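# Move one bottle from the cabinet upright onto bench

## Task

Take a single bottle out of the cabinet and set it standing upright on the bench, leaving the remaining two bottles inside the cabinet.

## Robot and tools

Robot: two arms, left_arm and right_arm, each carried by its own carriage on one shared floor track. The track runs along y at x = 0; left_rail is always the carriage toward +y, right_rail the one toward -y. Each arm base sits at x = 0, y = its carriage position_m, z = 0.04 m, facing +x. Each arm ends in a two-finger gripper. left_arm's fingers can fold: grip with the outer quarter of the pads near the tips, otherwise a narrow part may slip or be squeezed unpredictably, and pressing the tips onto a surface folds them quietly. right_arm's fingers are rigid.

Scene frame (all reported positions): fixed to the table, table top z = 0, +z up, +x the direction the arms face, +y to their left, y = 0 at the track's middle. The table starts at x = 0.17 m. Gripper fingers point along the gripper's own +z and open/close along its y; end_effector_position is the point between closed pads, with fingertips about 33 mm farther out. A block juts about 10 cm toward the gripper's +x.

execute_actions(actions, cameras): runs actions in order. An action may hold "rows", "steps", "until" and device commands. rows: up to 15 rows, each used for one control step (1/30 s). Every row is one flat list of 18 numbers in [-1, 1] covering both arms, even if one is idle: left dx, dy, dz, rx, ry, rz, left gripper position, force_limit, speed, then the same nine for the right. dx..rz are an offset, not a pose: measured from that arm's Hand target as it was when the action began, in that Hand target's own axes, every row from that same start (not from the row before). Scale: 1.0 = 0.6 m for dx/dy/dz and 180 degrees for rx/ry/rz, which together form one rotation vector. Since each new action starts from the current Hand target, resending an offset moves further. All six zeros re-commands an arm at its Hand target. steps: 1 to 450, at least one per row, default 15; after the last row the arm keeps heading to that row's target. For a gentle start, ramp the offset a little per row (0.01 per row is about 0.18 m/s). until: ends the action early when rail conditions hold, e.g. {"left_rail": {"position_status": ["!=", "moving"]}} or {"all": {"status": "ended"}}; numbers need a comparison (=, !=, <, <=, >, >=).

Gripper numbers: position +1 = fully open (140 mm), about -0.8 = pads touching, -1 = close until blocked. force_limit (-1 to +1) sets squeeze, roughly 14 N at -1 to 58 N at +1; a faster close grips harder. speed (-1 to +1) is finger speed, about 30 to 250 mm/s. Both start at +1. To leave a gripper unchanged, resend its last three numbers; 0 is a real command. After closing, check object_status = 2 (stopped while closing = something held). Other codes: 0 moving, 1 blocked while opening, 3 reached target or pads met. position_measured is in counts: 3 open, about 75 = 100 mm, 139 = 60 mm, 200 = 20 mm, 230 pads met.

Carriages: in an action, {"left_rail": {"position_m": p}} sends an absolute place in metres along y (left_rail -0.8 to 1.5, right_rail -1.5 to 0.8); also speed_m_s (0.01 to 1) and acceleration_factor (0.1 to 1); {"stop": true} brakes. Follow a drive with an action using until position_status != moving. The arm rides along in its pose, and a row's target moves with its carriage. Keep the carriages at least about 0.78 m apart. Let the carriage arrive before aiming the gripper at scene points. Status words: moving, done, contact_stop, time_out, stopped, stopped_with_arm, stopped_for_other_arm, stopped_for_other_carriage; position_answer taken or not_taken.

move(target, speed, blend, stop_force, zero, blocking, cameras): planned straight path. target is one 18-number row (same layout, same Hand-target-relative offsets and scale) or a list of up to 15 such rows, each counted from the same starting Hand targets. speed in m/s, 0.002 to 3.2 (default 0.25). blend in m rounds corners in a list. stop_force in N, 4 to 120, ends an arm's path on contact; omit it when pulling away from something you press on, and don't rely on it while the gripper rotates. zero (default true) re-zeroes force first. blocking=false returns early; then use wait or stop before new rows or moves. The result adds a move: line (done, off_target, held, fault, etc.) and limits.

wait(seconds 0 to 10) lets time run. stop() brakes a running move. zoom_image(camera, region [x0,y0,x1,y1] pixels, at most 504 each side) enlarges part of the latest image. zero_wrist_force(arm) re-zeroes a wrist sensor. finished_scene(scene) ends the scene irreversibly; the bottle must stay standing without the robot.

Cameras: cam_high, cam_front, cam_side, cam_left_wrist, cam_right_wrist (672x504). Images come with an empty actions list or when cameras asks.

Results: per arm end_effector_position (m), quat wxyz, velocities, Hand target (base of next offsets), Joint positions (rail m, then six joints rad), Joint velocities, joint torques, Wrist force/torque in the gripper's axes, Tool commands, rail status.

Avoid: anything falling off the table or onto the track/metal strip (fails the scene); dropping or releasing a moving bottle; knocking the other bottles out; hard hits on the cabinet; arms touching each other or a gripper closing on the other's fingers. An outside force near 150 N or joint torque at its limit stops the arm for 10 s; commanding past a firm contact can trigger this. Avoid long stretched holds that heat motors, and paths passing close to an arm's own base.

Each tool is called after "Request:" by a JSON object that holds its "api" and its "payload".

## Session

Request:
{"api": "execute_actions", "payload": {"actions": []}}

Scene clock: 0.00 s.
left_arm: end_effector_position=(+0.3563, +1.0414, +0.5790) position_measured=3 object_status=3 end_effector_quat_wxyz=(+0.000, +0.000, +1.000, +0.000) | right_arm: end_effector_position=(+0.3563, -1.0511, +0.5790) position_measured=3 object_status=3 end_effector_quat_wxyz=(+0.000, +0.000, +1.000, +0.000)
Joint positions: left_arm=[0.963 -0.281 -2.157 1.821 -1.235 -1.571 -0.28] | right_arm=[-1.13 -0.281 -2.157 1.821 -1.235 -1.571 -0.281]
Joint velocities: within noise
Joint torques (N m): no reading
Wrist force (N): no reading
Wrist torque (N m): no reading
Wrist force, peak (N): no reading
Hand target: left_arm +0.3563, +1.0414, +0.5790; +0.000, +0.000, +1.000, +0.000 | right_arm +0.3563, -1.0511, +0.5790; +0.000, +0.000, +1.000, +0.000
Tool commands: left_gripper/position=+1.0 left_gripper/force_limit=+1.0 left_gripper/speed=+1.0 right_gripper/position=+1.0 right_gripper/force_limit=+1.0 right_gripper/speed=+1.0
left_rail: position_m=0.963 position_status=done
right_rail: position_m=-1.130 position_status=done

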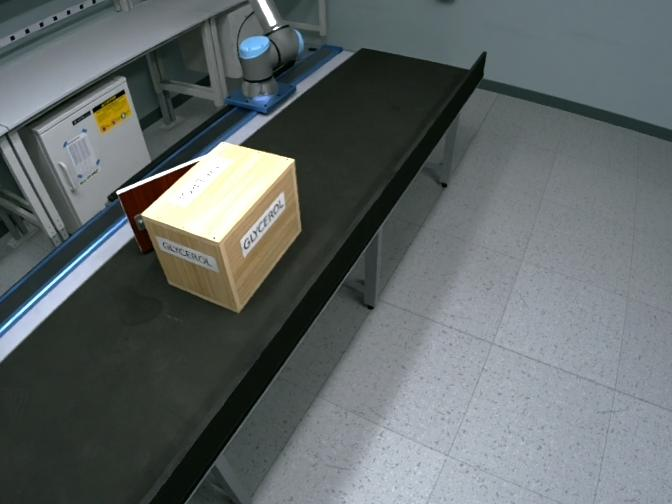

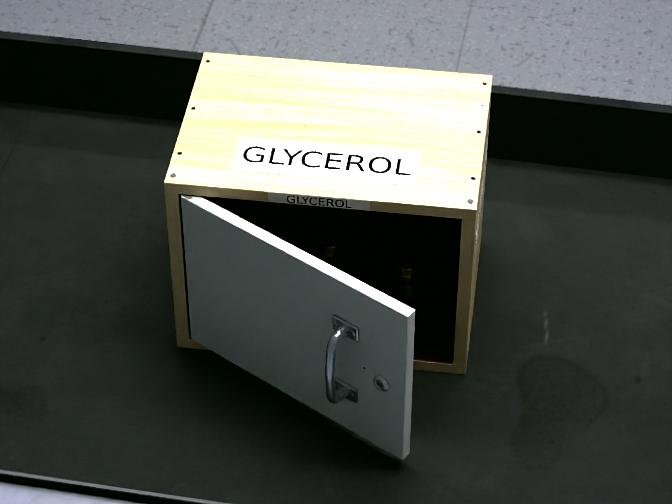

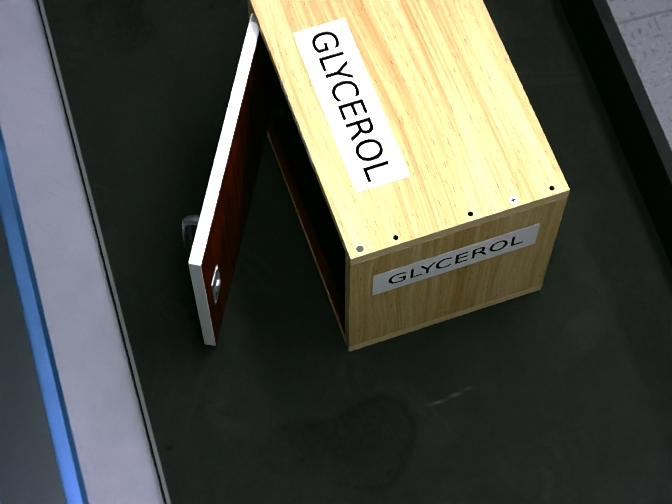

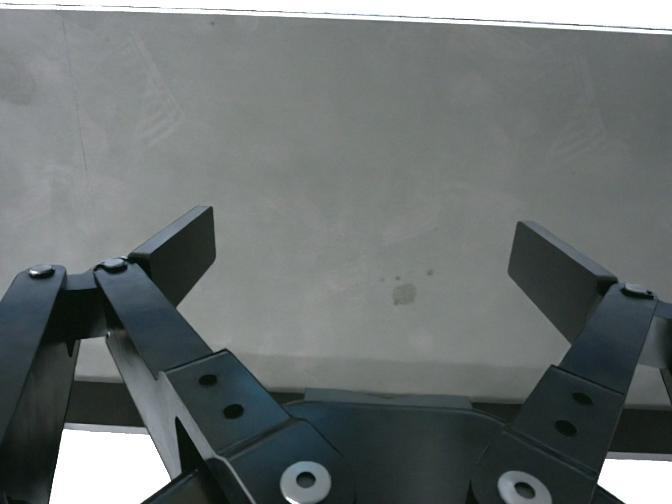

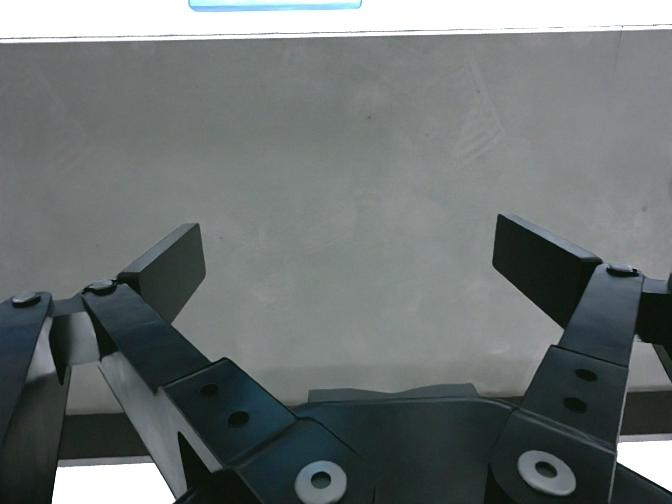

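Request:
{"api": "zoom_image", "payload": {"camera": "cam_front", "region": [160, 170, 496, 422]}}

Request:
{"api": "zoom_image", "payload": {"camera": "cam_high", "region": [90, 120, 330, 320]}}

Request:
{"api": "zoom_image", "payload": {"camera": "cam_side", "region": [130, 0, 634, 378]}}

Scaled by 1.500.

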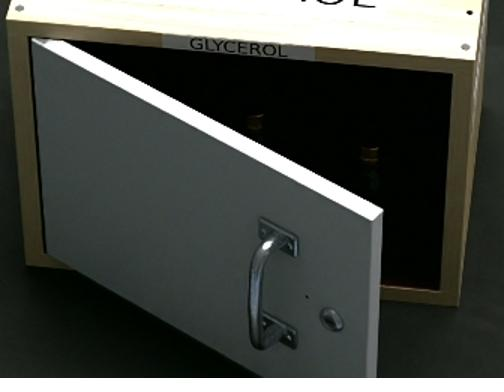

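Scaled by 2.100.

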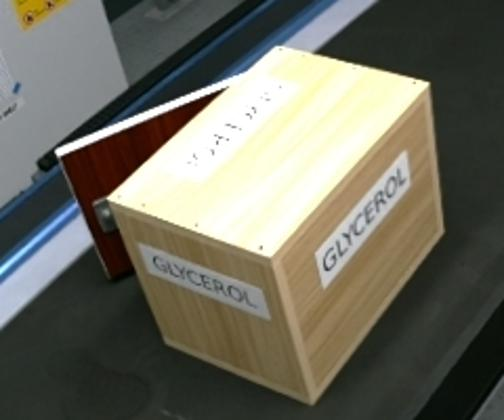

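Scaled by 1.000.

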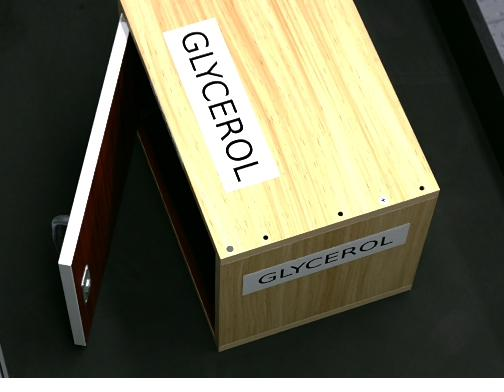

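Request:
{"api": "execute_actions", "payload": {"actions": [{"right_rail": {"position_m": -0.75}, "steps": 60, "until": {"right_rail": {"position_status": ["!=", "moving"]}}}]}}

Request:
{"api": "move", "payload": {"target": [[0,0,0,0,0,0,1,1,1, 0.2683,0.6033,0.2,0,0,-0.25,-0.75,0,0],[0,0,0,0,0,0,1,1,1, -0.1033,0.2317,-0.1517,0.35462,-0.14689,-0.21983,-0.75,0,0],[0,0,0,0,0,0,1,1,1, -0.0158,0.3192,-0.6867,0.70257,-0.29101,-0.12054,-0.75,0,0],[0,0,0,0,0,0,1,1,1, -0.2167,0.52,-0.485,0.75505,-0.17105,-0.41296,-0.75,0,0],[0,0,0,0,0,0,1,1,1, -0.3,0.6033,-0.0683,0.70711,0,-0.70711,-0.75,0,0]], "blend": 0.04, "speed": 0.5, "cameras": ["cam_high", "cam_front", "cam_right_wrist"]}}

Scene clock: 555.70 s.
left_arm: end_effector_position=(+0.3563, +1.0414, +0.5790) position_measured=3 object_status=3 end_effector_quat_wxyz=(+0.000, +0.000, +1.000, +0.000) | right_arm: end_effector_position=(+0.3563, -0.6714, +0.5790) position_measured=3 object_status=3 end_effector_quat_wxyz=(+0.000, +0.000, +1.000, +0.000)
Joint positions: left_arm=[0.963 -0.281 -2.157 1.821 -1.235 -1.571 -0.281] | right_arm=[-0.75 -0.281 -2.157 1.821 -1.235 -1.571 -0.281]
Joint torques (N m): left_arm=[-0.26 -2.34 -51.52 -4.61 -0.12 0.2] | right_arm=[-0.85 0.11 -51.64 -5.43 -0.01 -0.06]
Wrist force (N): left_arm=[0.4 0.2 -0.1] | right_arm=[0.0 0.3 -0.1]
Wrist torque (N m): left_arm=[0.05 -0.09 0.00] | right_arm=[0.07 0.00 0.00]
Wrist force, peak (N): left_arm=[0.5 -0.2 0.8] | right_arm=[-0.1 -2.0 0.1]
Hand target: left_arm +0.3563, +1.0414, +0.5790; +0.000, +0.000, +1.000, +0.000 | right_arm +0.3563, -0.6714, +0.5790; +0.000, +0.000, +1.000, +0.000
Tool commands: left_gripper/position=+1.0 left_gripper/force_limit=+1.0 left_gripper/speed=+1.0 right_gripper/position=+1.0 right_gripper/force_limit=+1.0 right_gripper/speed=+1.0
left_rail: position_m=0.963 position_status=done
right_rail: position_m=-0.750 position_status=done

Scene clock: 558.57 s.
left_arm: end_effector_position=(+0.3563, +1.0414, +0.5790) position_measured=3 object_status=3 end_effector_quat_wxyz=(+0.000, +0.000, +1.000, +0.000) | right_arm: end_effector_position=(+0.3844, -0.5003, +0.6445) position_measured=223 object_status=3 end_effector_quat_wxyz=(+0.184, -0.333, +0.807, -0.452)
Joint positions: left_arm=[0.963 -0.281 -2.157 1.821 -1.235 -1.571 -0.281] | right_arm=[-0.75 0.831 -1.956 1.878 -1.406 -2.588 0.096]
Joint torques (N m): left_arm=[-0.48 -1.18 -51.59 -4.51 -0.19 0.32] | right_arm=[13.47 -6.3 -63.01 -1.7 0.73 2.64]
Wrist force (N): left_arm=[0.0 -0.1 0.2] | right_arm=[-1.3 1.5 -0.6]
Wrist torque (N m): left_arm=[-0.02 0.01 0.00] | right_arm=[0.24 0.17 -0.29]
Wrist force, peak (N): left_arm=[0.0 1.0 -0.2] | right_arm=[-0.4 2.6 5.2]
Hand target: left_arm +0.3563, +1.0414, +0.5790; +0.000, +0.000, +1.000, +0.000 | right_arm +0.3843, -0.5002, +0.6445; +0.184, -0.333, +0.807, -0.452 (not the last commanded pose)
Off the commanded pose: left_arm 0.000 m, 0 deg | right_arm 0.245 m, 113 deg.
left_rail: position_m=0.963 position_status=done
right_rail: position_m=-0.750 position_status=done
move: held (right_arm; a check stopped the path); path passed 1 of 5 targets; limits=held
pose unreachable (right arm): on one or more control steps of this call, first in action 0 (counted from 0), this arm could not follow its commanded pose, so it was not sent that pose on those steps. It may still have moved: this result reports where it is.
cause: moving toward the commanded pose would bring two parts of the arm too close to each other (its gripper and another part of the arm, with joints 5 (wrist 1) to 7 (wrist 3) between them, 16 mm apart when it was first held).
camera_calibration:
cam_right_wrist: T_world_to_cam=[[-0.362461, 0.410862, -0.836549, 0.890318], [0.500766, 0.842868, 0.196993, 0.101923], [0.786038, -0.347513, -0.511253, 0.0371443], [0, 0, 0, 1]] pos_world=[0.242469, -0.438798, 0.743706]
Images, in order (width x height): cam_high 672x504, cam_front 672x504, cam_right_wrist 672x504.

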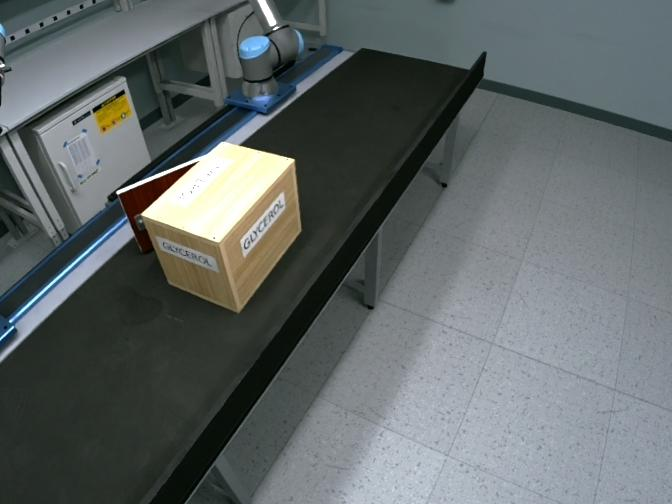

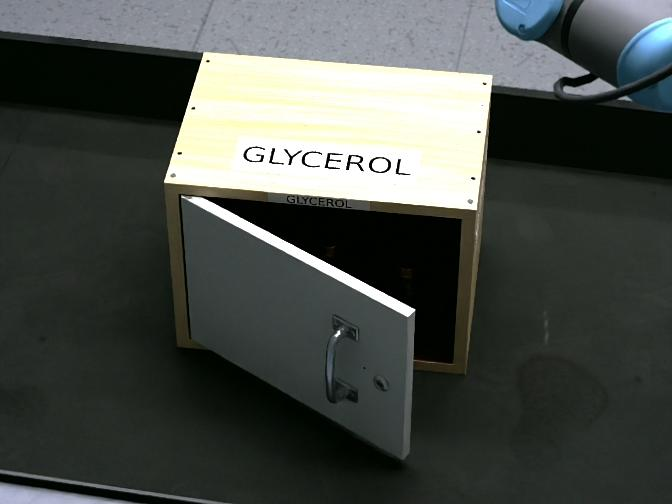

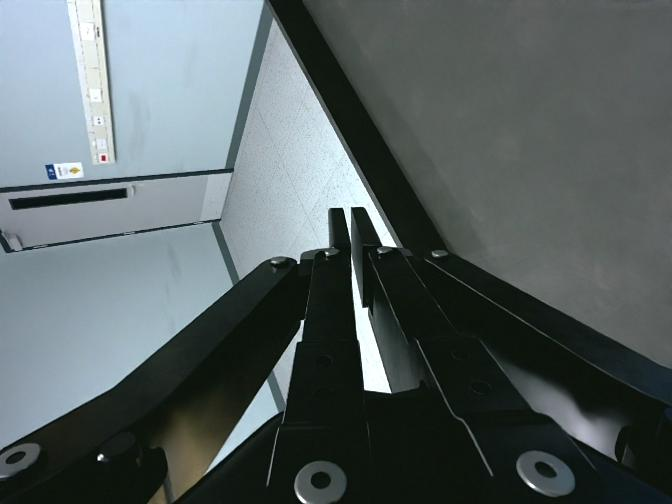

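Request:
{"api": "move", "payload": {"target": [[0,0,0,0,0,0,1,1,1, 0,0,0,0,0,-0.5,-0.75,0,0],[0,0,0,0,0,0,1,1,1, -0.04,-0.3932,-0.1675,0.2213,0.1823,-0.4696,-0.75,0,0],[0,0,0,0,0,0,1,1,1, -0.0555,-0.5045,-0.548,0.4276,0.3525,-0.3804,-0.75,0,0],[0,0,0,0,0,0,1,1,1, -0.3792,-0.2747,-0.4258,0.5071,0.3152,-0.629,-0.75,0,0],[0,0,0,0,0,0,1,1,1, -0.5073,0.1082,-0.1977,-0.4829,-0.1967,0.7775,-0.75,0,0],[0,0,0,0,0,0,1,1,1, -0.5075,0.1508,-0.1715,0.404,-0.1477,-0.527,-0.75,0,0]], "blend": [0, 0.03, 0.03, 0.03, 0, 0], "speed": 0.6, "cameras": ["cam_high", "cam_right_wrist"]}}

Scene clock: 706.13 s.
left_arm: end_effector_position=(+0.3563, +1.0414, +0.5790) position_measured=3 object_status=3 end_effector_quat_wxyz=(+0.000, +0.000, +1.000, +0.000) | right_arm: end_effector_position=(+0.5056, -0.1900, +0.6200) position_measured=223 object_status=3 end_effector_quat_wxyz=(-0.109, +0.699, +0.108, +0.699)
Joint positions: left_arm=[0.963 -0.281 -2.157 1.821 -1.235 -1.571 -0.281] | right_arm=[-0.75 0.831 -1.744 1.893 -0.149 -4.189 0]
Joint torques (N m): left_arm=[-0.85 -2.1 -51.77 -4.48 0 0.36] | right_arm=[-17.44 -23.12 -59.95 0 -3.63 3.85]
Wrist force (N): left_arm=[-0.1 -0.5 0.1] | right_arm=[-0.5 0.0 -1.0]
Wrist torque (N m): left_arm=[-0.12 0.02 0.00] | right_arm=[-0.17 0.21 0.34]
Wrist force, peak (N): left_arm=[0.8 0.1 -0.7] | right_arm=[-0.6 -3.8 -1.1]
Hand target: left_arm +0.3563, +1.0414, +0.5790; +0.000, +0.000, +1.000, +0.000 | right_arm +0.5056, -0.1900, +0.6200; -0.109, +0.699, +0.108, +0.699
Off the commanded pose: left_arm 0.000 m, 0 deg | right_arm 0.000 m, 0 deg.
left_rail: position_m=0.963 position_status=done
right_rail: position_m=-0.750 position_status=done
move: done
camera_calibration:
cam_right_wrist: T_world_to_cam=[[0.276097, -0.960456, -0.0359738, -0.293477], [-0.312809, -0.0544046, -0.948257, 0.735409], [0.908802, 0.273064, -0.31546, -0.0283512], [0, 0, 0, 1]] pos_world=[0.336836, -0.23412, 0.677855]
Images, in order (width x height): cam_high 672x504, cam_right_wrist 672x504.

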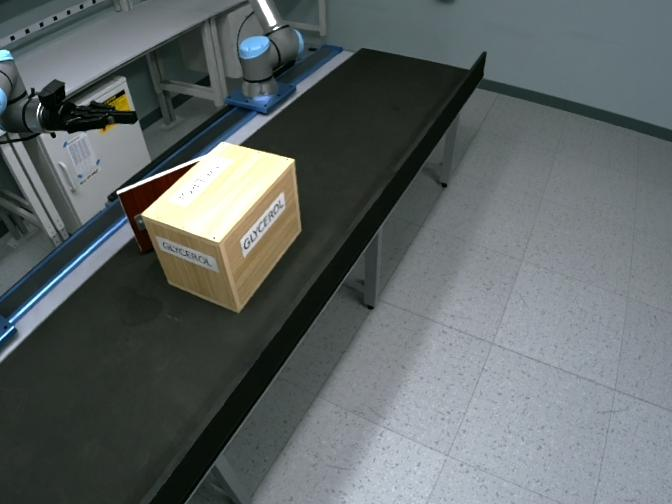

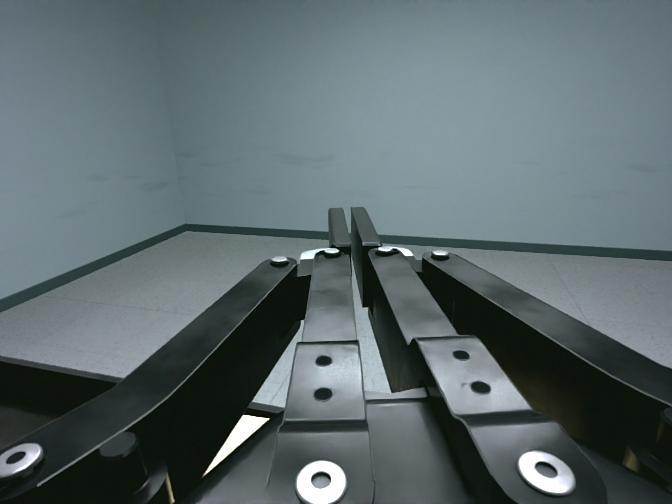

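Request:
{"api": "execute_actions", "payload": {"actions": [{"right_rail": {"position_m": -1.0}, "steps": 60, "until": {"right_rail": {"position_status": ["!=", "moving"]}}}]}}

Request:
{"api": "move", "payload": {"target": [[0,0,0,0,0,0,1,1,1, -0.3667,-0.2405,-0.318,0.2356,0,0,-0.75,0,0],[0,0,0,0,0,0,1,1,1, -0.75,-0.3332,-0.3062,0.2356,0,0,-0.75,0,0]], "blend": [0.05, 0], "speed": 0.4, "cameras": ["cam_high", "cam_front", "cam_side", "cam_right_wrist"]}}

Scene clock: 793.27 s.
left_arm: end_effector_position=(+0.3563, +1.0414, +0.5790) position_measured=3 object_status=3 end_effector_quat_wxyz=(+0.000, +0.000, +1.000, +0.000) | right_arm: end_effector_position=(+0.5056, -0.4400, +0.6200) position_measured=223 object_status=3 end_effector_quat_wxyz=(-0.109, +0.699, +0.108, +0.699)
Joint positions: left_arm=[0.963 -0.281 -2.157 1.821 -1.235 -1.571 -0.281] | right_arm=[-1 0.831 -1.744 1.893 -0.149 -4.189 0]
Joint torques (N m): left_arm=[-1.57 -1.28 -52.9 -4.28 -0.31 0.73] | right_arm=[-12.09 -44.6 -50.3 -2.3 -2.13 4.03]
Wrist force (N): left_arm=[-0.1 -0.2 0.0] | right_arm=[0.0 0.4 -1.2]
Wrist torque (N m): left_arm=[-0.06 0.03 -0.01] | right_arm=[-0.08 0.10 0.34]
Wrist force, peak (N): left_arm=[0.7 -0.6 0.4] | right_arm=[-0.3 1.7 -1.7]
Hand target: left_arm +0.3563, +1.0414, +0.5790; +0.000, +0.000, +1.000, +0.000 | right_arm +0.5056, -0.4400, +0.6200; -0.109, +0.699, +0.108, +0.699
Tool commands: left_gripper/position=+1.0 left_gripper/force_limit=+1.0 left_gripper/speed=+1.0 right_gripper/position=-0.75 right_gripper/force_limit=+0.0 right_gripper/speed=+0.0
Off the commanded pose: left_arm 0.000 m, 0 deg | right_arm 0.000 m, 0 deg.
left_rail: position_m=0.963 position_status=done
right_rail: position_m=-1.000 position_status=done

Scene clock: 795.63 s.
left_arm: end_effector_position=(+0.3563, +1.0414, +0.5790) position_measured=3 object_status=3 end_effector_quat_wxyz=(+0.000, +0.000, +1.000, +0.000) | right_arm: end_effector_position=(+0.2701, -0.3047, +0.1701) position_measured=223 object_status=3 end_effector_quat_wxyz=(-0.354, +0.612, +0.353, +0.613)
Joint positions: left_arm=[0.963 -0.281 -2.157 1.821 -1.235 -1.571 -0.281] | right_arm=[-1 0.89 -1.325 2.491 -1.167 -4.87 0]
Joint torques (N m): left_arm=[-1.1 -3.37 -52.37 -4.27 -0.17 0.73] | right_arm=[14.62 -33.83 -31.08 -7.4 3.49 3.99]
Wrist force (N): left_arm=[0.3 0.0 -0.2] | right_arm=[0.0 0.0 -1.3]
Wrist torque (N m): left_arm=[0.00 -0.07 -0.01] | right_arm=[-0.20 0.10 0.38]
Wrist force, peak (N): left_arm=[0.2 0.2 -0.8] | right_arm=[-3.3 -0.2 -1.5]
Hand target: left_arm +0.3563, +1.0414, +0.5790; +0.000, +0.000, +1.000, +0.000 | right_arm +0.2701, -0.3047, +0.1701; -0.354, +0.612, +0.353, +0.613
Off the commanded pose: left_arm 0.000 m, 0 deg | right_arm 0.000 m, 0 deg.
left_rail: position_m=0.963 position_status=done
right_rail: position_m=-1.000 position_status=done
move: done
camera_calibration:
cam_right_wrist: T_world_to_cam=[[0.851583, -0.523016, -0.0354975, -0.377039], [-0.193747, -0.251096, -0.948374, 0.136796], [0.487101, 0.814497, -0.315162, 0.353807], [0, 0, 0, 1]] pos_world=[0.175244, -0.451024, 0.227856]
Images, in order (width x height): cam_high 672x504, cam_front 672x504, cam_side 672x504, cam_right_wrist 672x504.

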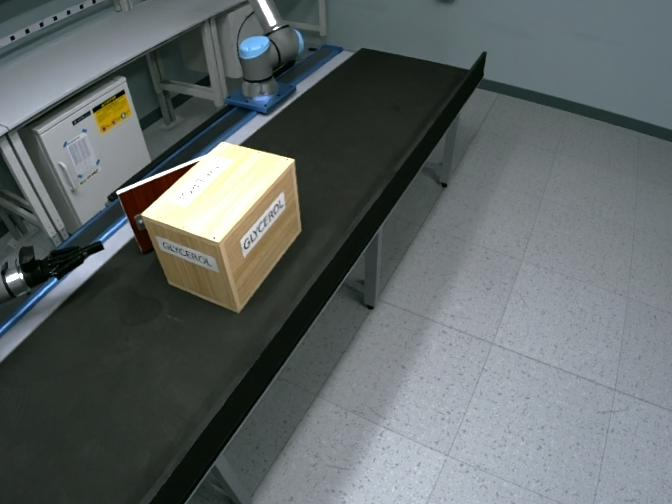

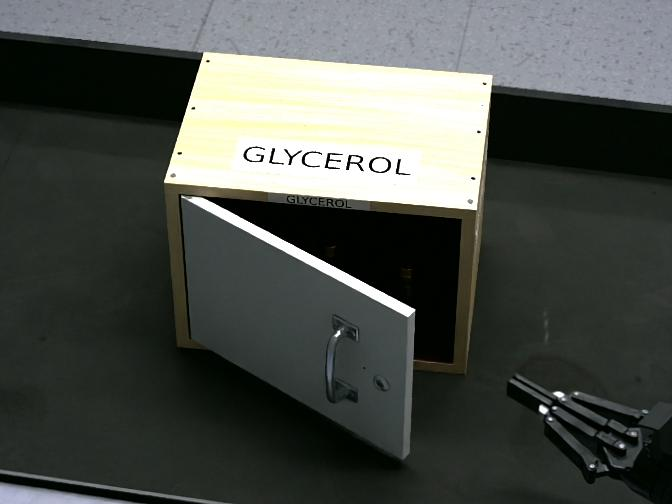

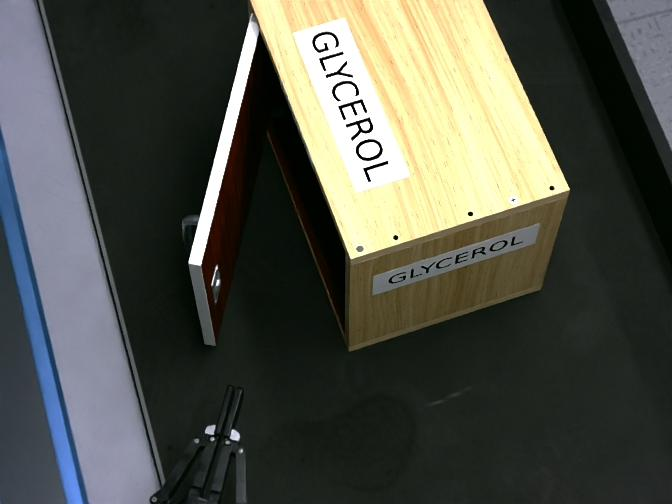

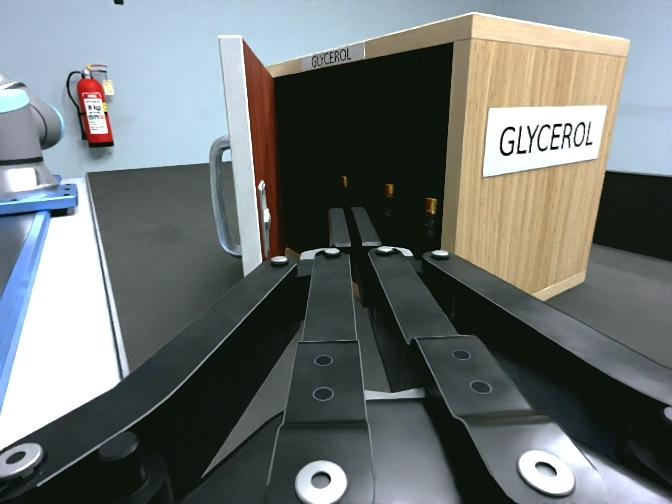

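Request:
{"api": "zoom_image", "payload": {"camera": "cam_right_wrist", "region": [300, 140, 500, 290]}}

Scaled by 2.520.

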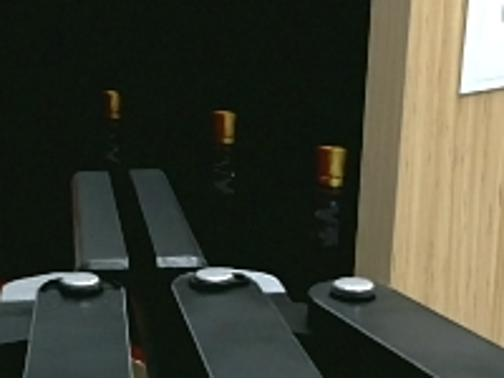

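Request:
{"api": "move", "payload": {"target": [[0,0,0,0,0,0,1,1,1, 0.0833,0.0251,-0.0005,0,0,0,-0.75,0,0],[0,0,0,0,0,0,1,1,1, 0.0833,0.0141,0.3252,0,0,0,-0.75,0,0],[0,0,0,0,0,0,1,1,1, 0.0833,-0.1907,0.3612,0,0,0,-0.75,0,0],[0,0,0,0,0,0,1,1,1, 0.0833,-0.3497,0.4007,0,0,0,-0.75,0,0],[0,0,0,0,0,0,1,1,1, 0.0833,-0.4855,0.4918,0,0,0,-0.75,0,0],[0,0,0,0,0,0,1,1,1, 0.0833,-0.582,0.624,0,0,0,-0.75,0,0]], "blend": [0.01, 0.01, 0.03, 0.03, 0.03, 0], "speed": [0.2, 0.2, 0.15, 0.15, 0.15, 0.15], "stop_force": 25, "cameras": ["cam_high", "cam_front", "cam_side", "cam_right_wrist"]}}

Scene clock: 911.17 s.
left_arm: end_effector_position=(+0.3563, +1.0414, +0.5790) position_measured=3 object_status=3 end_effector_quat_wxyz=(+0.000, +0.000, +1.000, +0.000) | right_arm: end_effector_position=(+0.1546, +0.1941, +0.2205) position_measured=223 object_status=3 end_effector_quat_wxyz=(-0.354, +0.612, +0.353, +0.613)
Joint positions: left_arm=[0.963 -0.281 -2.157 1.821 -1.235 -1.571 -0.281] | right_arm=[-1 1.393 -0.825 1.442 -0.618 -4.367 0]
Joint torques (N m): left_arm=[-0.93 0.32 -52.55 -4.27 -0.34 0.78] | right_arm=[14.57 -97.46 -51.71 -0.43 3.29 3.98]
Wrist force (N): left_arm=[0.6 0.2 0.0] | right_arm=[0.1 0.3 -0.8]
Wrist torque (N m): left_arm=[0.03 -0.13 0.00] | right_arm=[-0.10 0.04 0.48]
Wrist force, peak (N): left_arm=[0.5 0.6 -0.5] | right_arm=[-0.1 4.8 -2.7]
Hand target: left_arm +0.3563, +1.0414, +0.5790; +0.000, +0.000, +1.000, +0.000 | right_arm +0.1546, +0.1941, +0.2205; -0.354, +0.612, +0.353, +0.613
Off the commanded pose: left_arm 0.000 m, 0 deg | right_arm 0.000 m, 0 deg.
left_rail: position_m=0.963 position_status=done
right_rail: position_m=-1.000 position_status=done
move: done
camera_calibration:
cam_right_wrist: T_world_to_cam=[[0.851585, -0.523013, -0.0354978, -0.0160121], [-0.193701, -0.251019, -0.948404, 0.287464], [0.487117, 0.814522, -0.315072, 0.0196535], [0, 0, 0, 1]] pos_world=[0.0597441, 0.0477763, 0.278256]
Images, in order (width x height): cam_high 672x504, cam_front 672x504, cam_side 672x504, cam_right_wrist 672x504.

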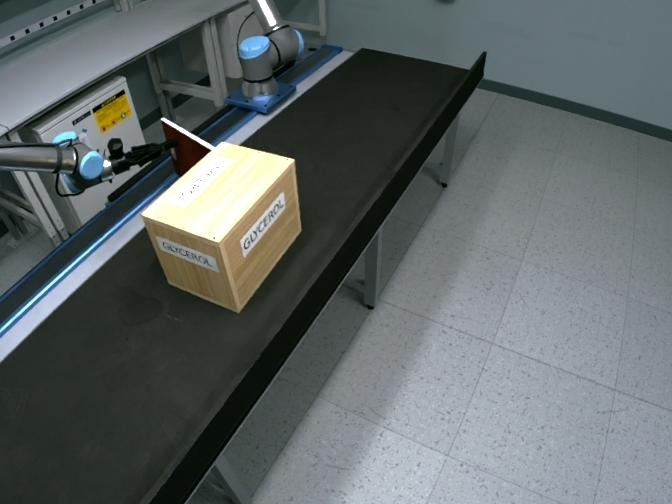

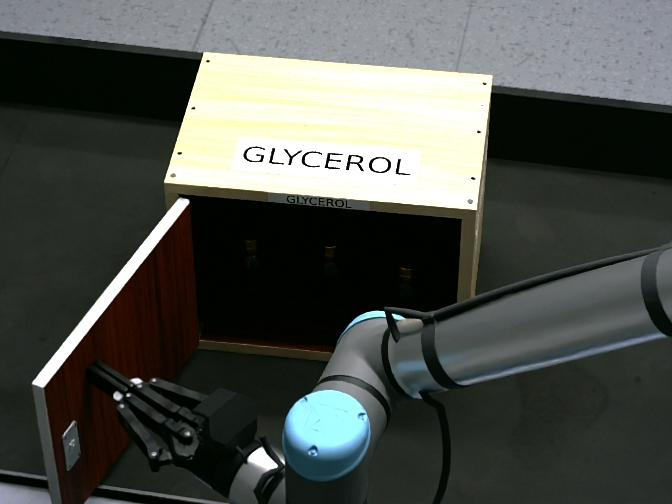

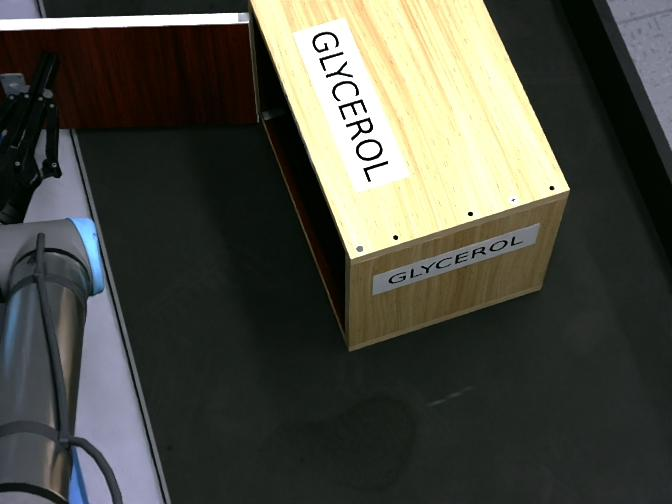

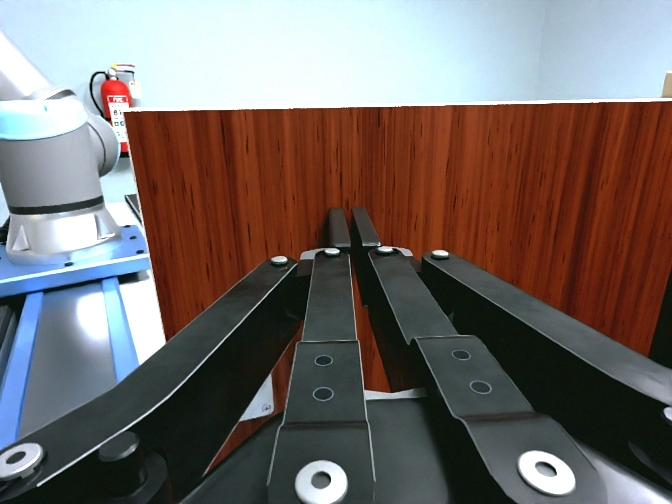

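Request:
{"api": "move", "payload": {"target": [[0,0,0,0,0,0,1,1,1, 0,0.2273,-0.2423,0,0,0,0.0,0,0],[0,0,0,0,0,0,1,1,1, -0.0842,0.8893,-0.8223,-0.25,0,0,0.0,0,0]], "blend": [0.05, 0], "speed": 0.5}}

Request:
{"api": "execute_actions", "payload": {"actions": [{"right_rail": {"position_m": -0.55}, "steps": 75, "until": {"right_rail": {"position_status": ["!=", "moving"]}}}], "cameras": ["cam_front", "cam_side", "cam_right_wrist"]}}

Scene clock: 998.47 s.
left_arm: end_effector_position=(+0.3563, +1.0414, +0.5790) position_measured=3 object_status=3 end_effector_quat_wxyz=(+0.000, +0.000, +1.000, +0.000) | right_arm: end_effector_position=(+0.3704, -0.4997, +0.1694) position_measured=129 object_status=3 end_effector_quat_wxyz=(-0.093, +0.701, +0.092, +0.701)
Joint positions: left_arm=[0.963 -0.281 -2.157 1.821 -1.235 -1.571 -0.281] | right_arm=[-1 1.036 -1.322 2.489 -1.168 -3.938 0]
Joint torques (N m): left_arm=[0.21 -1.26 -53.08 -4.41 0.02 0.98] | right_arm=[-17.43 -57.04 -12.78 -5.91 -3.71 -3.94]
Wrist force (N): left_arm=[0.2 0.2 -0.2] | right_arm=[0.2 0.0 -0.9]
Wrist torque (N m): left_arm=[0.04 -0.04 -0.01] | right_arm=[-0.21 0.05 0.54]
Wrist force, peak (N): left_arm=[0.9 -0.2 -0.3] | right_arm=[-0.5 2.9 -0.8]
Hand target: left_arm +0.3563, +1.0414, +0.5790; +0.000, +0.000, +1.000, +0.000 | right_arm +0.3704, -0.4998, +0.1694; -0.093, +0.701, +0.092, +0.701
Off the commanded pose: left_arm 0.000 m, 0 deg | right_arm 0.000 m, 0 deg.
left_rail: position_m=0.963 position_status=done
right_rail: position_m=-1.000 position_status=done
move: done

Scene clock: 1000.27 s.
left_arm: end_effector_position=(+0.3563, +1.0414, +0.5790) position_measured=3 object_status=3 end_effector_quat_wxyz=(+0.000, +0.000, +1.000, +0.000) | right_arm: end_effector_position=(+0.3704, -0.0498, +0.1694) position_measured=129 object_status=3 end_effector_quat_wxyz=(-0.093, +0.701, +0.092, +0.701)
Joint positions: left_arm=[0.963 -0.281 -2.157 1.821 -1.235 -1.571 -0.281] | right_arm=[-0.55 1.036 -1.322 2.489 -1.168 -3.939 0]
Joint torques (N m): left_arm=[0.02 -2.55 -52.83 -4.17 -0.08 0.97] | right_arm=[-10.27 -48.83 -25.07 -2.41 -1.06 -3.97]
Wrist force (N): left_arm=[-0.2 -0.2 0.2] | right_arm=[0.0 0.4 -1.3]
Wrist torque (N m): left_arm=[-0.06 0.03 0.00] | right_arm=[-0.13 0.10 0.54]
Wrist force, peak (N): left_arm=[0.8 0.0 0.1] | right_arm=[0.1 1.8 -1.8]
Hand target: left_arm +0.3563, +1.0414, +0.5790; +0.000, +0.000, +1.000, +0.000 | right_arm +0.3704, -0.0498, +0.1694; -0.093, +0.701, +0.092, +0.701
Tool commands: left_gripper/position=+1.0 left_gripper/force_limit=+1.0 left_gripper/speed=+1.0 right_gripper/position=+0.0 right_gripper/force_limit=+0.0 right_gripper/speed=+0.0
Off the commanded pose: left_arm 0.000 m, 0 deg | right_arm 0.000 m, 0 deg.
left_rail: position_m=0.963 position_status=done
right_rail: position_m=-0.550 position_status=done
camera_calibration:
cam_right_wrist: T_world_to_cam=[[0.232291, -0.971972, -0.0362175, -0.122103], [-0.315022, -0.0399534, -0.948243, 0.275027], [0.920219, 0.231677, -0.315473, -0.0922915], [0, 0, 0, 1]] pos_world=[0.199931, -0.0863104, 0.227255]
Images, in order (width x height): cam_front 672x504, cam_side 672x504, cam_right_wrist 672x504.

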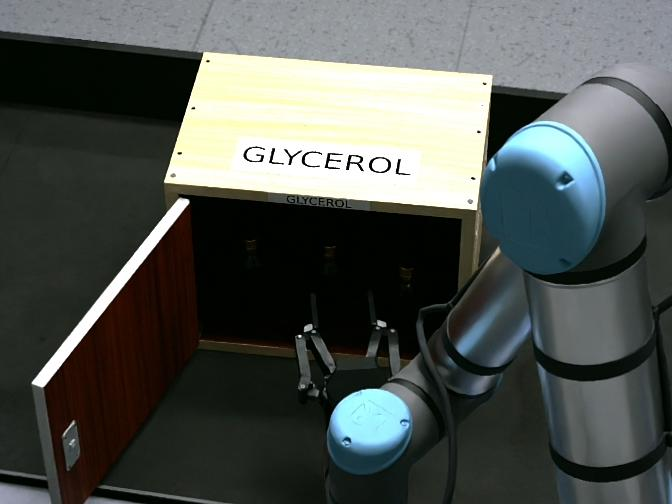

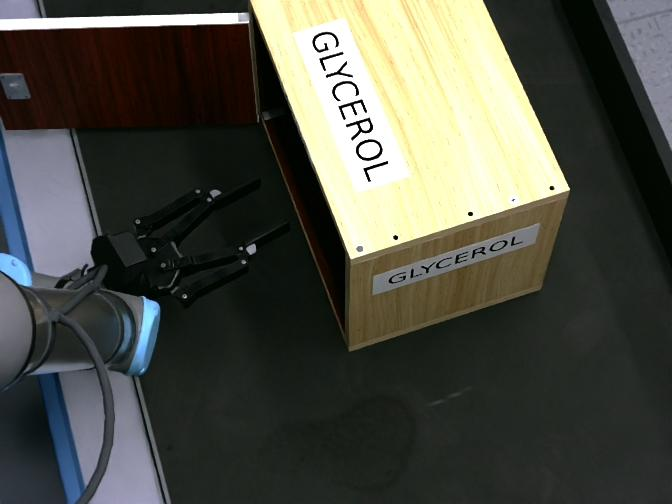

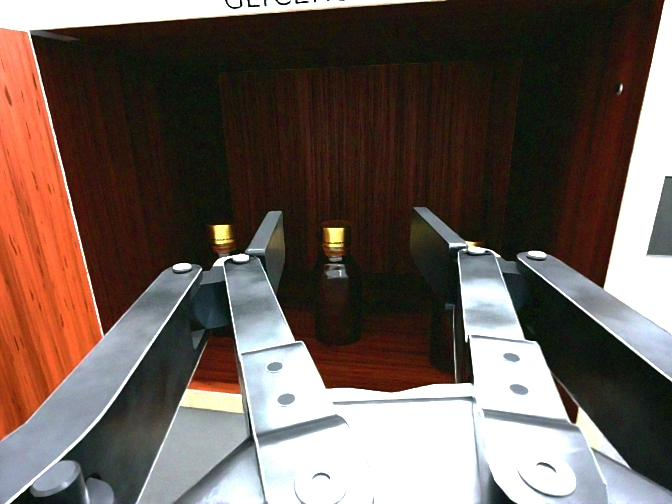

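Request:
{"api": "zoom_image", "payload": {"camera": "cam_right_wrist", "region": [180, 200, 500, 400]}}

Request:
{"api": "zoom_image", "payload": {"camera": "cam_front", "region": [190, 200, 470, 390]}}

Scaled by 1.575.

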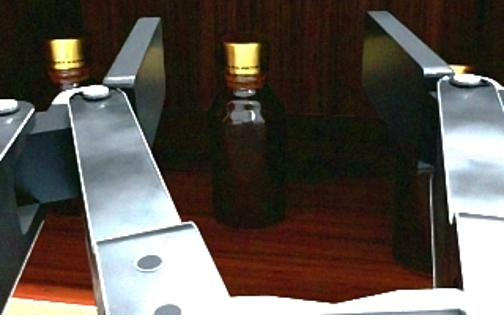

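Scaled by 1.800.

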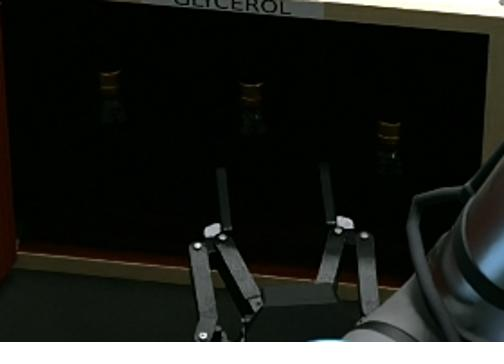

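Request:
{"api": "execute_actions", "payload": {"actions": [{"right_rail": {"position_m": -0.5}, "steps": 45, "until": {"right_rail": {"position_status": ["!=", "moving"]}}}]}}

Request:
{"api": "move", "payload": {"target": [0,0,0,0,0,0,1,1,1, -0.0707,0.0618,0.0541,-0.0169,0,0,-0.16,0,0], "speed": 0.25, "cameras": ["cam_front", "cam_right_wrist"]}}

Scene clock: 1148.37 s.
left_arm: end_effector_position=(+0.3563, +1.0414, +0.5790) position_measured=3 object_status=3 end_effector_quat_wxyz=(+0.000, +0.000, +1.000, +0.000) | right_arm: end_effector_position=(+0.3704, +0.0001, +0.1694) position_measured=129 object_status=3 end_effector_quat_wxyz=(-0.093, +0.701, +0.092, +0.701)
Joint positions: left_arm=[0.963 -0.281 -2.157 1.821 -1.235 -1.571 -0.281] | right_arm=[-0.5 1.036 -1.322 2.489 -1.168 -3.938 0]
Joint torques (N m): left_arm=[-0.37 -2.84 -53.19 -4.42 -0.29 0.92] | right_arm=[10.02 -36.22 -21.68 -0.04 1.99 -3.51]
Wrist force (N): left_arm=[0.1 -0.1 0.3] | right_arm=[-0.1 0.4 -0.9]
Wrist torque (N m): left_arm=[-0.04 -0.03 0.00] | right_arm=[-0.12 0.12 0.54]
Wrist force, peak (N): left_arm=[0.9 -0.2 0.4] | right_arm=[0.0 1.8 -1.4]
Hand target: left_arm +0.3563, +1.0414, +0.5790; +0.000, +0.000, +1.000, +0.000 | right_arm +0.3704, +0.0002, +0.1694; -0.093, +0.701, +0.092, +0.701
Tool commands: left_gripper/position=+1.0 left_gripper/force_limit=+1.0 left_gripper/speed=+1.0 right_gripper/position=+0.0 right_gripper/force_limit=+0.0 right_gripper/speed=+0.0
Off the commanded pose: left_arm 0.000 m, 0 deg | right_arm 0.000 m, 0 deg.
left_rail: position_m=0.963 position_status=done
right_rail: position_m=-0.500 position_status=done

Scene clock: 1149.37 s.
left_arm: end_effector_position=(+0.3563, +1.0414, +0.5790) position_measured=3 object_status=3 end_effector_quat_wxyz=(+0.000, +0.000, +1.000, +0.000) | right_arm: end_effector_position=(+0.4113, -0.0271, +0.1270) position_measured=149 object_status=3 end_effector_quat_wxyz=(-0.074, +0.703, +0.073, +0.703)
Joint positions: left_arm=[0.963 -0.281 -2.157 1.821 -1.235 -1.571 -0.281] | right_arm=[-0.5 0.94 -1.218 2.507 -1.29 -3.982 0]
Joint torques (N m): left_arm=[0.81 -0.63 -52.46 -4.24 -0.04 1.17] | right_arm=[-16.59 -39.31 -7.17 -5.92 -3.77 -4.19]
Wrist force (N): left_arm=[-0.1 -0.2 -0.2] | right_arm=[-0.2 -0.1 -0.9]
Wrist torque (N m): left_arm=[-0.04 0.01 -0.01] | right_arm=[-0.26 0.16 0.52]
Wrist force, peak (N): left_arm=[0.6 0.3 0.3] | right_arm=[1.2 -0.7 -1.5]
Hand target: left_arm +0.3563, +1.0414, +0.5790; +0.000, +0.000, +1.000, +0.000 | right_arm +0.4114, -0.0272, +0.1269; -0.074, +0.703, +0.073, +0.703
Off the commanded pose: left_arm 0.000 m, 0 deg | right_arm 0.000 m, 0 deg.
left_rail: position_m=0.963 position_status=done
right_rail: position_m=-0.500 position_status=done
move: done
camera_calibration:
cam_right_wrist: T_world_to_cam=[[0.180441, -0.98292, -0.0361949, -0.0900165], [-0.316796, -0.0232397, -0.948209, 0.249763], [0.931172, 0.182562, -0.315578, -0.154367], [0, 0, 0, 1]] pos_world=[0.239109, -0.0544929, 0.184855]
Images, in order (width x height): cam_front 672x504, cam_right_wrist 672x504.

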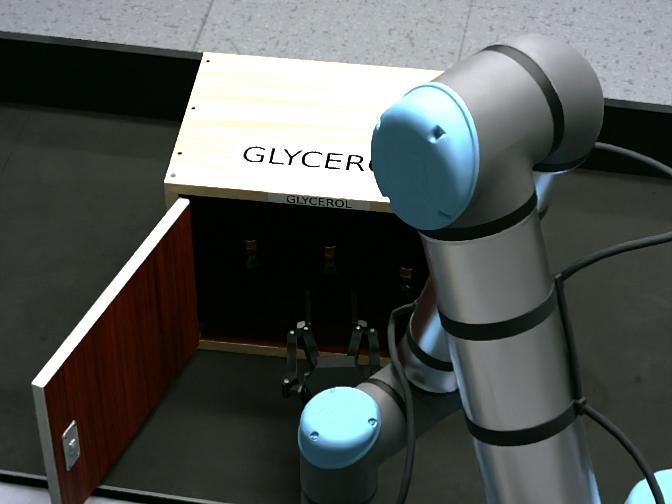

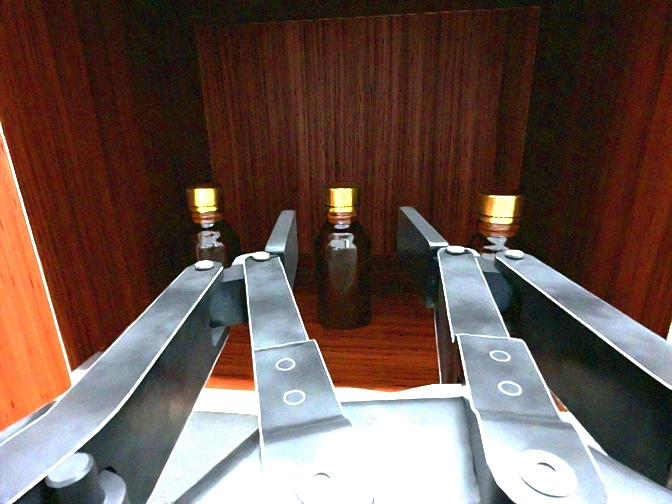

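Request:
{"api": "move", "payload": {"target": [[0,0,0,0,0,0,1,1,1, 0,0,0.1833,0,0,0,-0.16,0,-1],[0,0,0,0,0,0,1,1,1, 0,0,0.1833,0,0,0,-1,0,-1]], "speed": 0.12, "cameras": ["cam_front", "cam_right_wrist"]}}

Scene clock: 1171.53 s.
left_arm: end_effector_position=(+0.3563, +1.0414, +0.5790) position_measured=3 object_status=3 end_effector_quat_wxyz=(+0.000, +0.000, +1.000, +0.000) | right_arm: end_effector_position=(+0.5190, -0.0043, +0.1270) position_measured=189 object_status=0 end_effector_quat_wxyz=(-0.074, +0.703, +0.074, +0.703)
Joint positions: left_arm=[0.963 -0.281 -2.157 1.821 -1.235 -1.571 -0.281] | right_arm=[-0.5 0.774 -1.171 2.401 -1.23 -4.148 0.001]
Joint torques (N m): left_arm=[0.23 -1.95 -52.58 -4.23 0.11 1.07] | right_arm=[-16.15 -49.18 -28.16 -1.81 -2.13 3.73]
Wrist force (N): left_arm=[0.0 0.0 -0.4] | right_arm=[-2.2 0.5 -0.7]
Wrist torque (N m): left_arm=[-0.01 -0.01 0.00] | right_arm=[-0.17 0.07 0.49]
Wrist force, peak (N): left_arm=[0.4 0.6 -0.7] | right_arm=[0.4 2.8 -0.6]
Hand target: left_arm +0.3563, +1.0414, +0.5790; +0.000, +0.000, +1.000, +0.000 | right_arm +0.5190, -0.0043, +0.1270; -0.074, +0.703, +0.073, +0.703
Off the commanded pose: left_arm 0.000 m, 0 deg | right_arm 0.000 m, 0 deg.
left_rail: position_m=0.963 position_status=done
right_rail: position_m=-0.500 position_status=done
move: done
camera_calibration:
cam_right_wrist: T_world_to_cam=[[0.180438, -0.98292, -0.0361945, -0.0870203], [-0.316884, -0.0232562, -0.948179, 0.284405], [0.931143, 0.182557, -0.315668, -0.258697], [0, 0, 0, 1]] pos_world=[0.346709, -0.0316929, 0.184855]
Images, in order (width x height): cam_front 672x504, cam_right_wrist 672x504.

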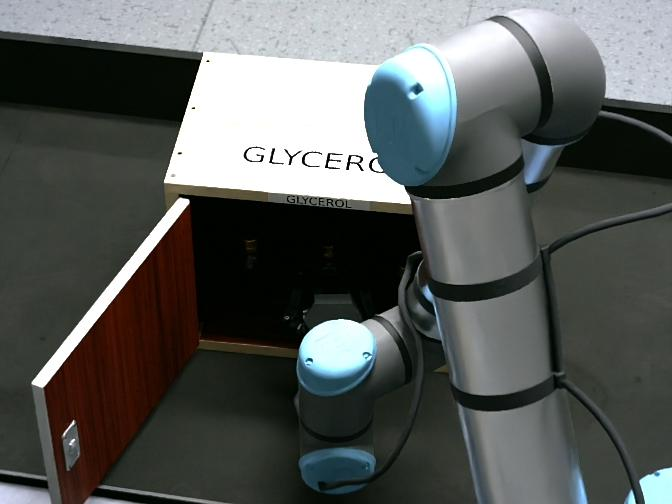

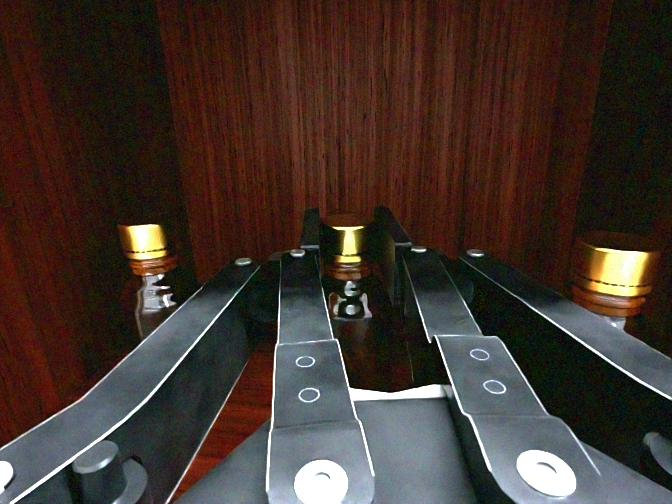

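Request:
{"api": "wait", "payload": {"seconds": 0.3, "cameras": ["cam_right_wrist"]}}

Scene clock: 1175.07 s.
left_arm: end_effector_position=(+0.3563, +1.0414, +0.5790) position_measured=3 object_status=3 end_effector_quat_wxyz=(+0.000, +0.000, +1.000, +0.000) | right_arm: end_effector_position=(+0.5190, -0.0043, +0.1270) position_measured=189 object_status=2 end_effector_quat_wxyz=(-0.074, +0.703, +0.073, +0.703)
Joint positions: left_arm=[0.963 -0.281 -2.157 1.821 -1.235 -1.571 -0.281] | right_arm=[-0.5 0.774 -1.171 2.401 -1.23 -4.148 0.001]
Joint torques (N m): left_arm=[-0.13 -2.4 -52.95 -4 -0.05 1.21] | right_arm=[-3.09 -66.59 -27.29 -6.42 3.41 1.64]
Wrist force (N): left_arm=[0.1 0.0 -0.3] | right_arm=[-1.8 0.5 -0.4]
Wrist torque (N m): left_arm=[0.00 -0.02 -0.01] | right_arm=[-0.15 -0.01 0.49]
Wrist force, peak (N): left_arm=[-0.4 -0.7 0.0] | right_arm=[-2.4 0.8 -0.8]
Hand target: left_arm +0.3563, +1.0414, +0.5790; +0.000, +0.000, +1.000, +0.000 | right_arm +0.5190, -0.0043, +0.1270; -0.074, +0.703, +0.073, +0.703
Tool commands: left_gripper/position=+1.0 left_gripper/force_limit=+1.0 left_gripper/speed=+1.0 right_gripper/position=-1.0 right_gripper/force_limit=+0.0 right_gripper/speed=-1.0
Off the commanded pose: left_arm 0.000 m, 0 deg | right_arm 0.000 m, 0 deg.
left_rail: position_m=0.963 position_status=done
right_rail: position_m=-0.500 position_status=done
wait: 0.30 s; at rest from the start
camera_calibration:
cam_right_wrist: T_world_to_cam=[[0.180394, -0.982925, -0.0362822, -0.0869888], [-0.316783, -0.0231373, -0.948216, 0.28438], [0.931186, 0.182546, -0.315548, -0.258735], [0, 0, 0, 1]] pos_world=[0.346709, -0.0316928, 0.184855]
Images, in order (width x height): cam_right_wrist 672x504.

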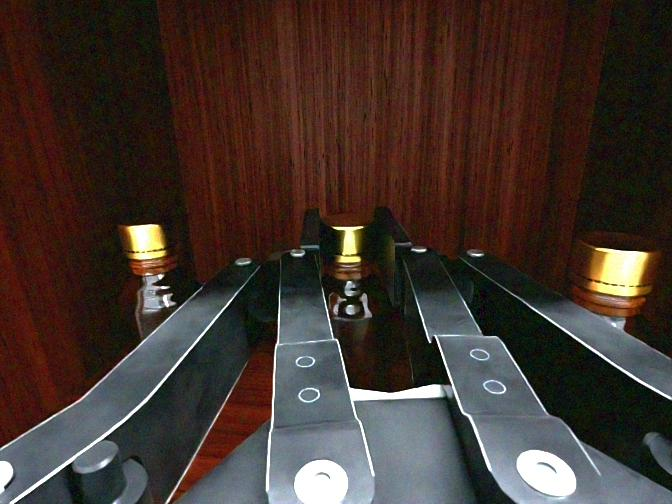

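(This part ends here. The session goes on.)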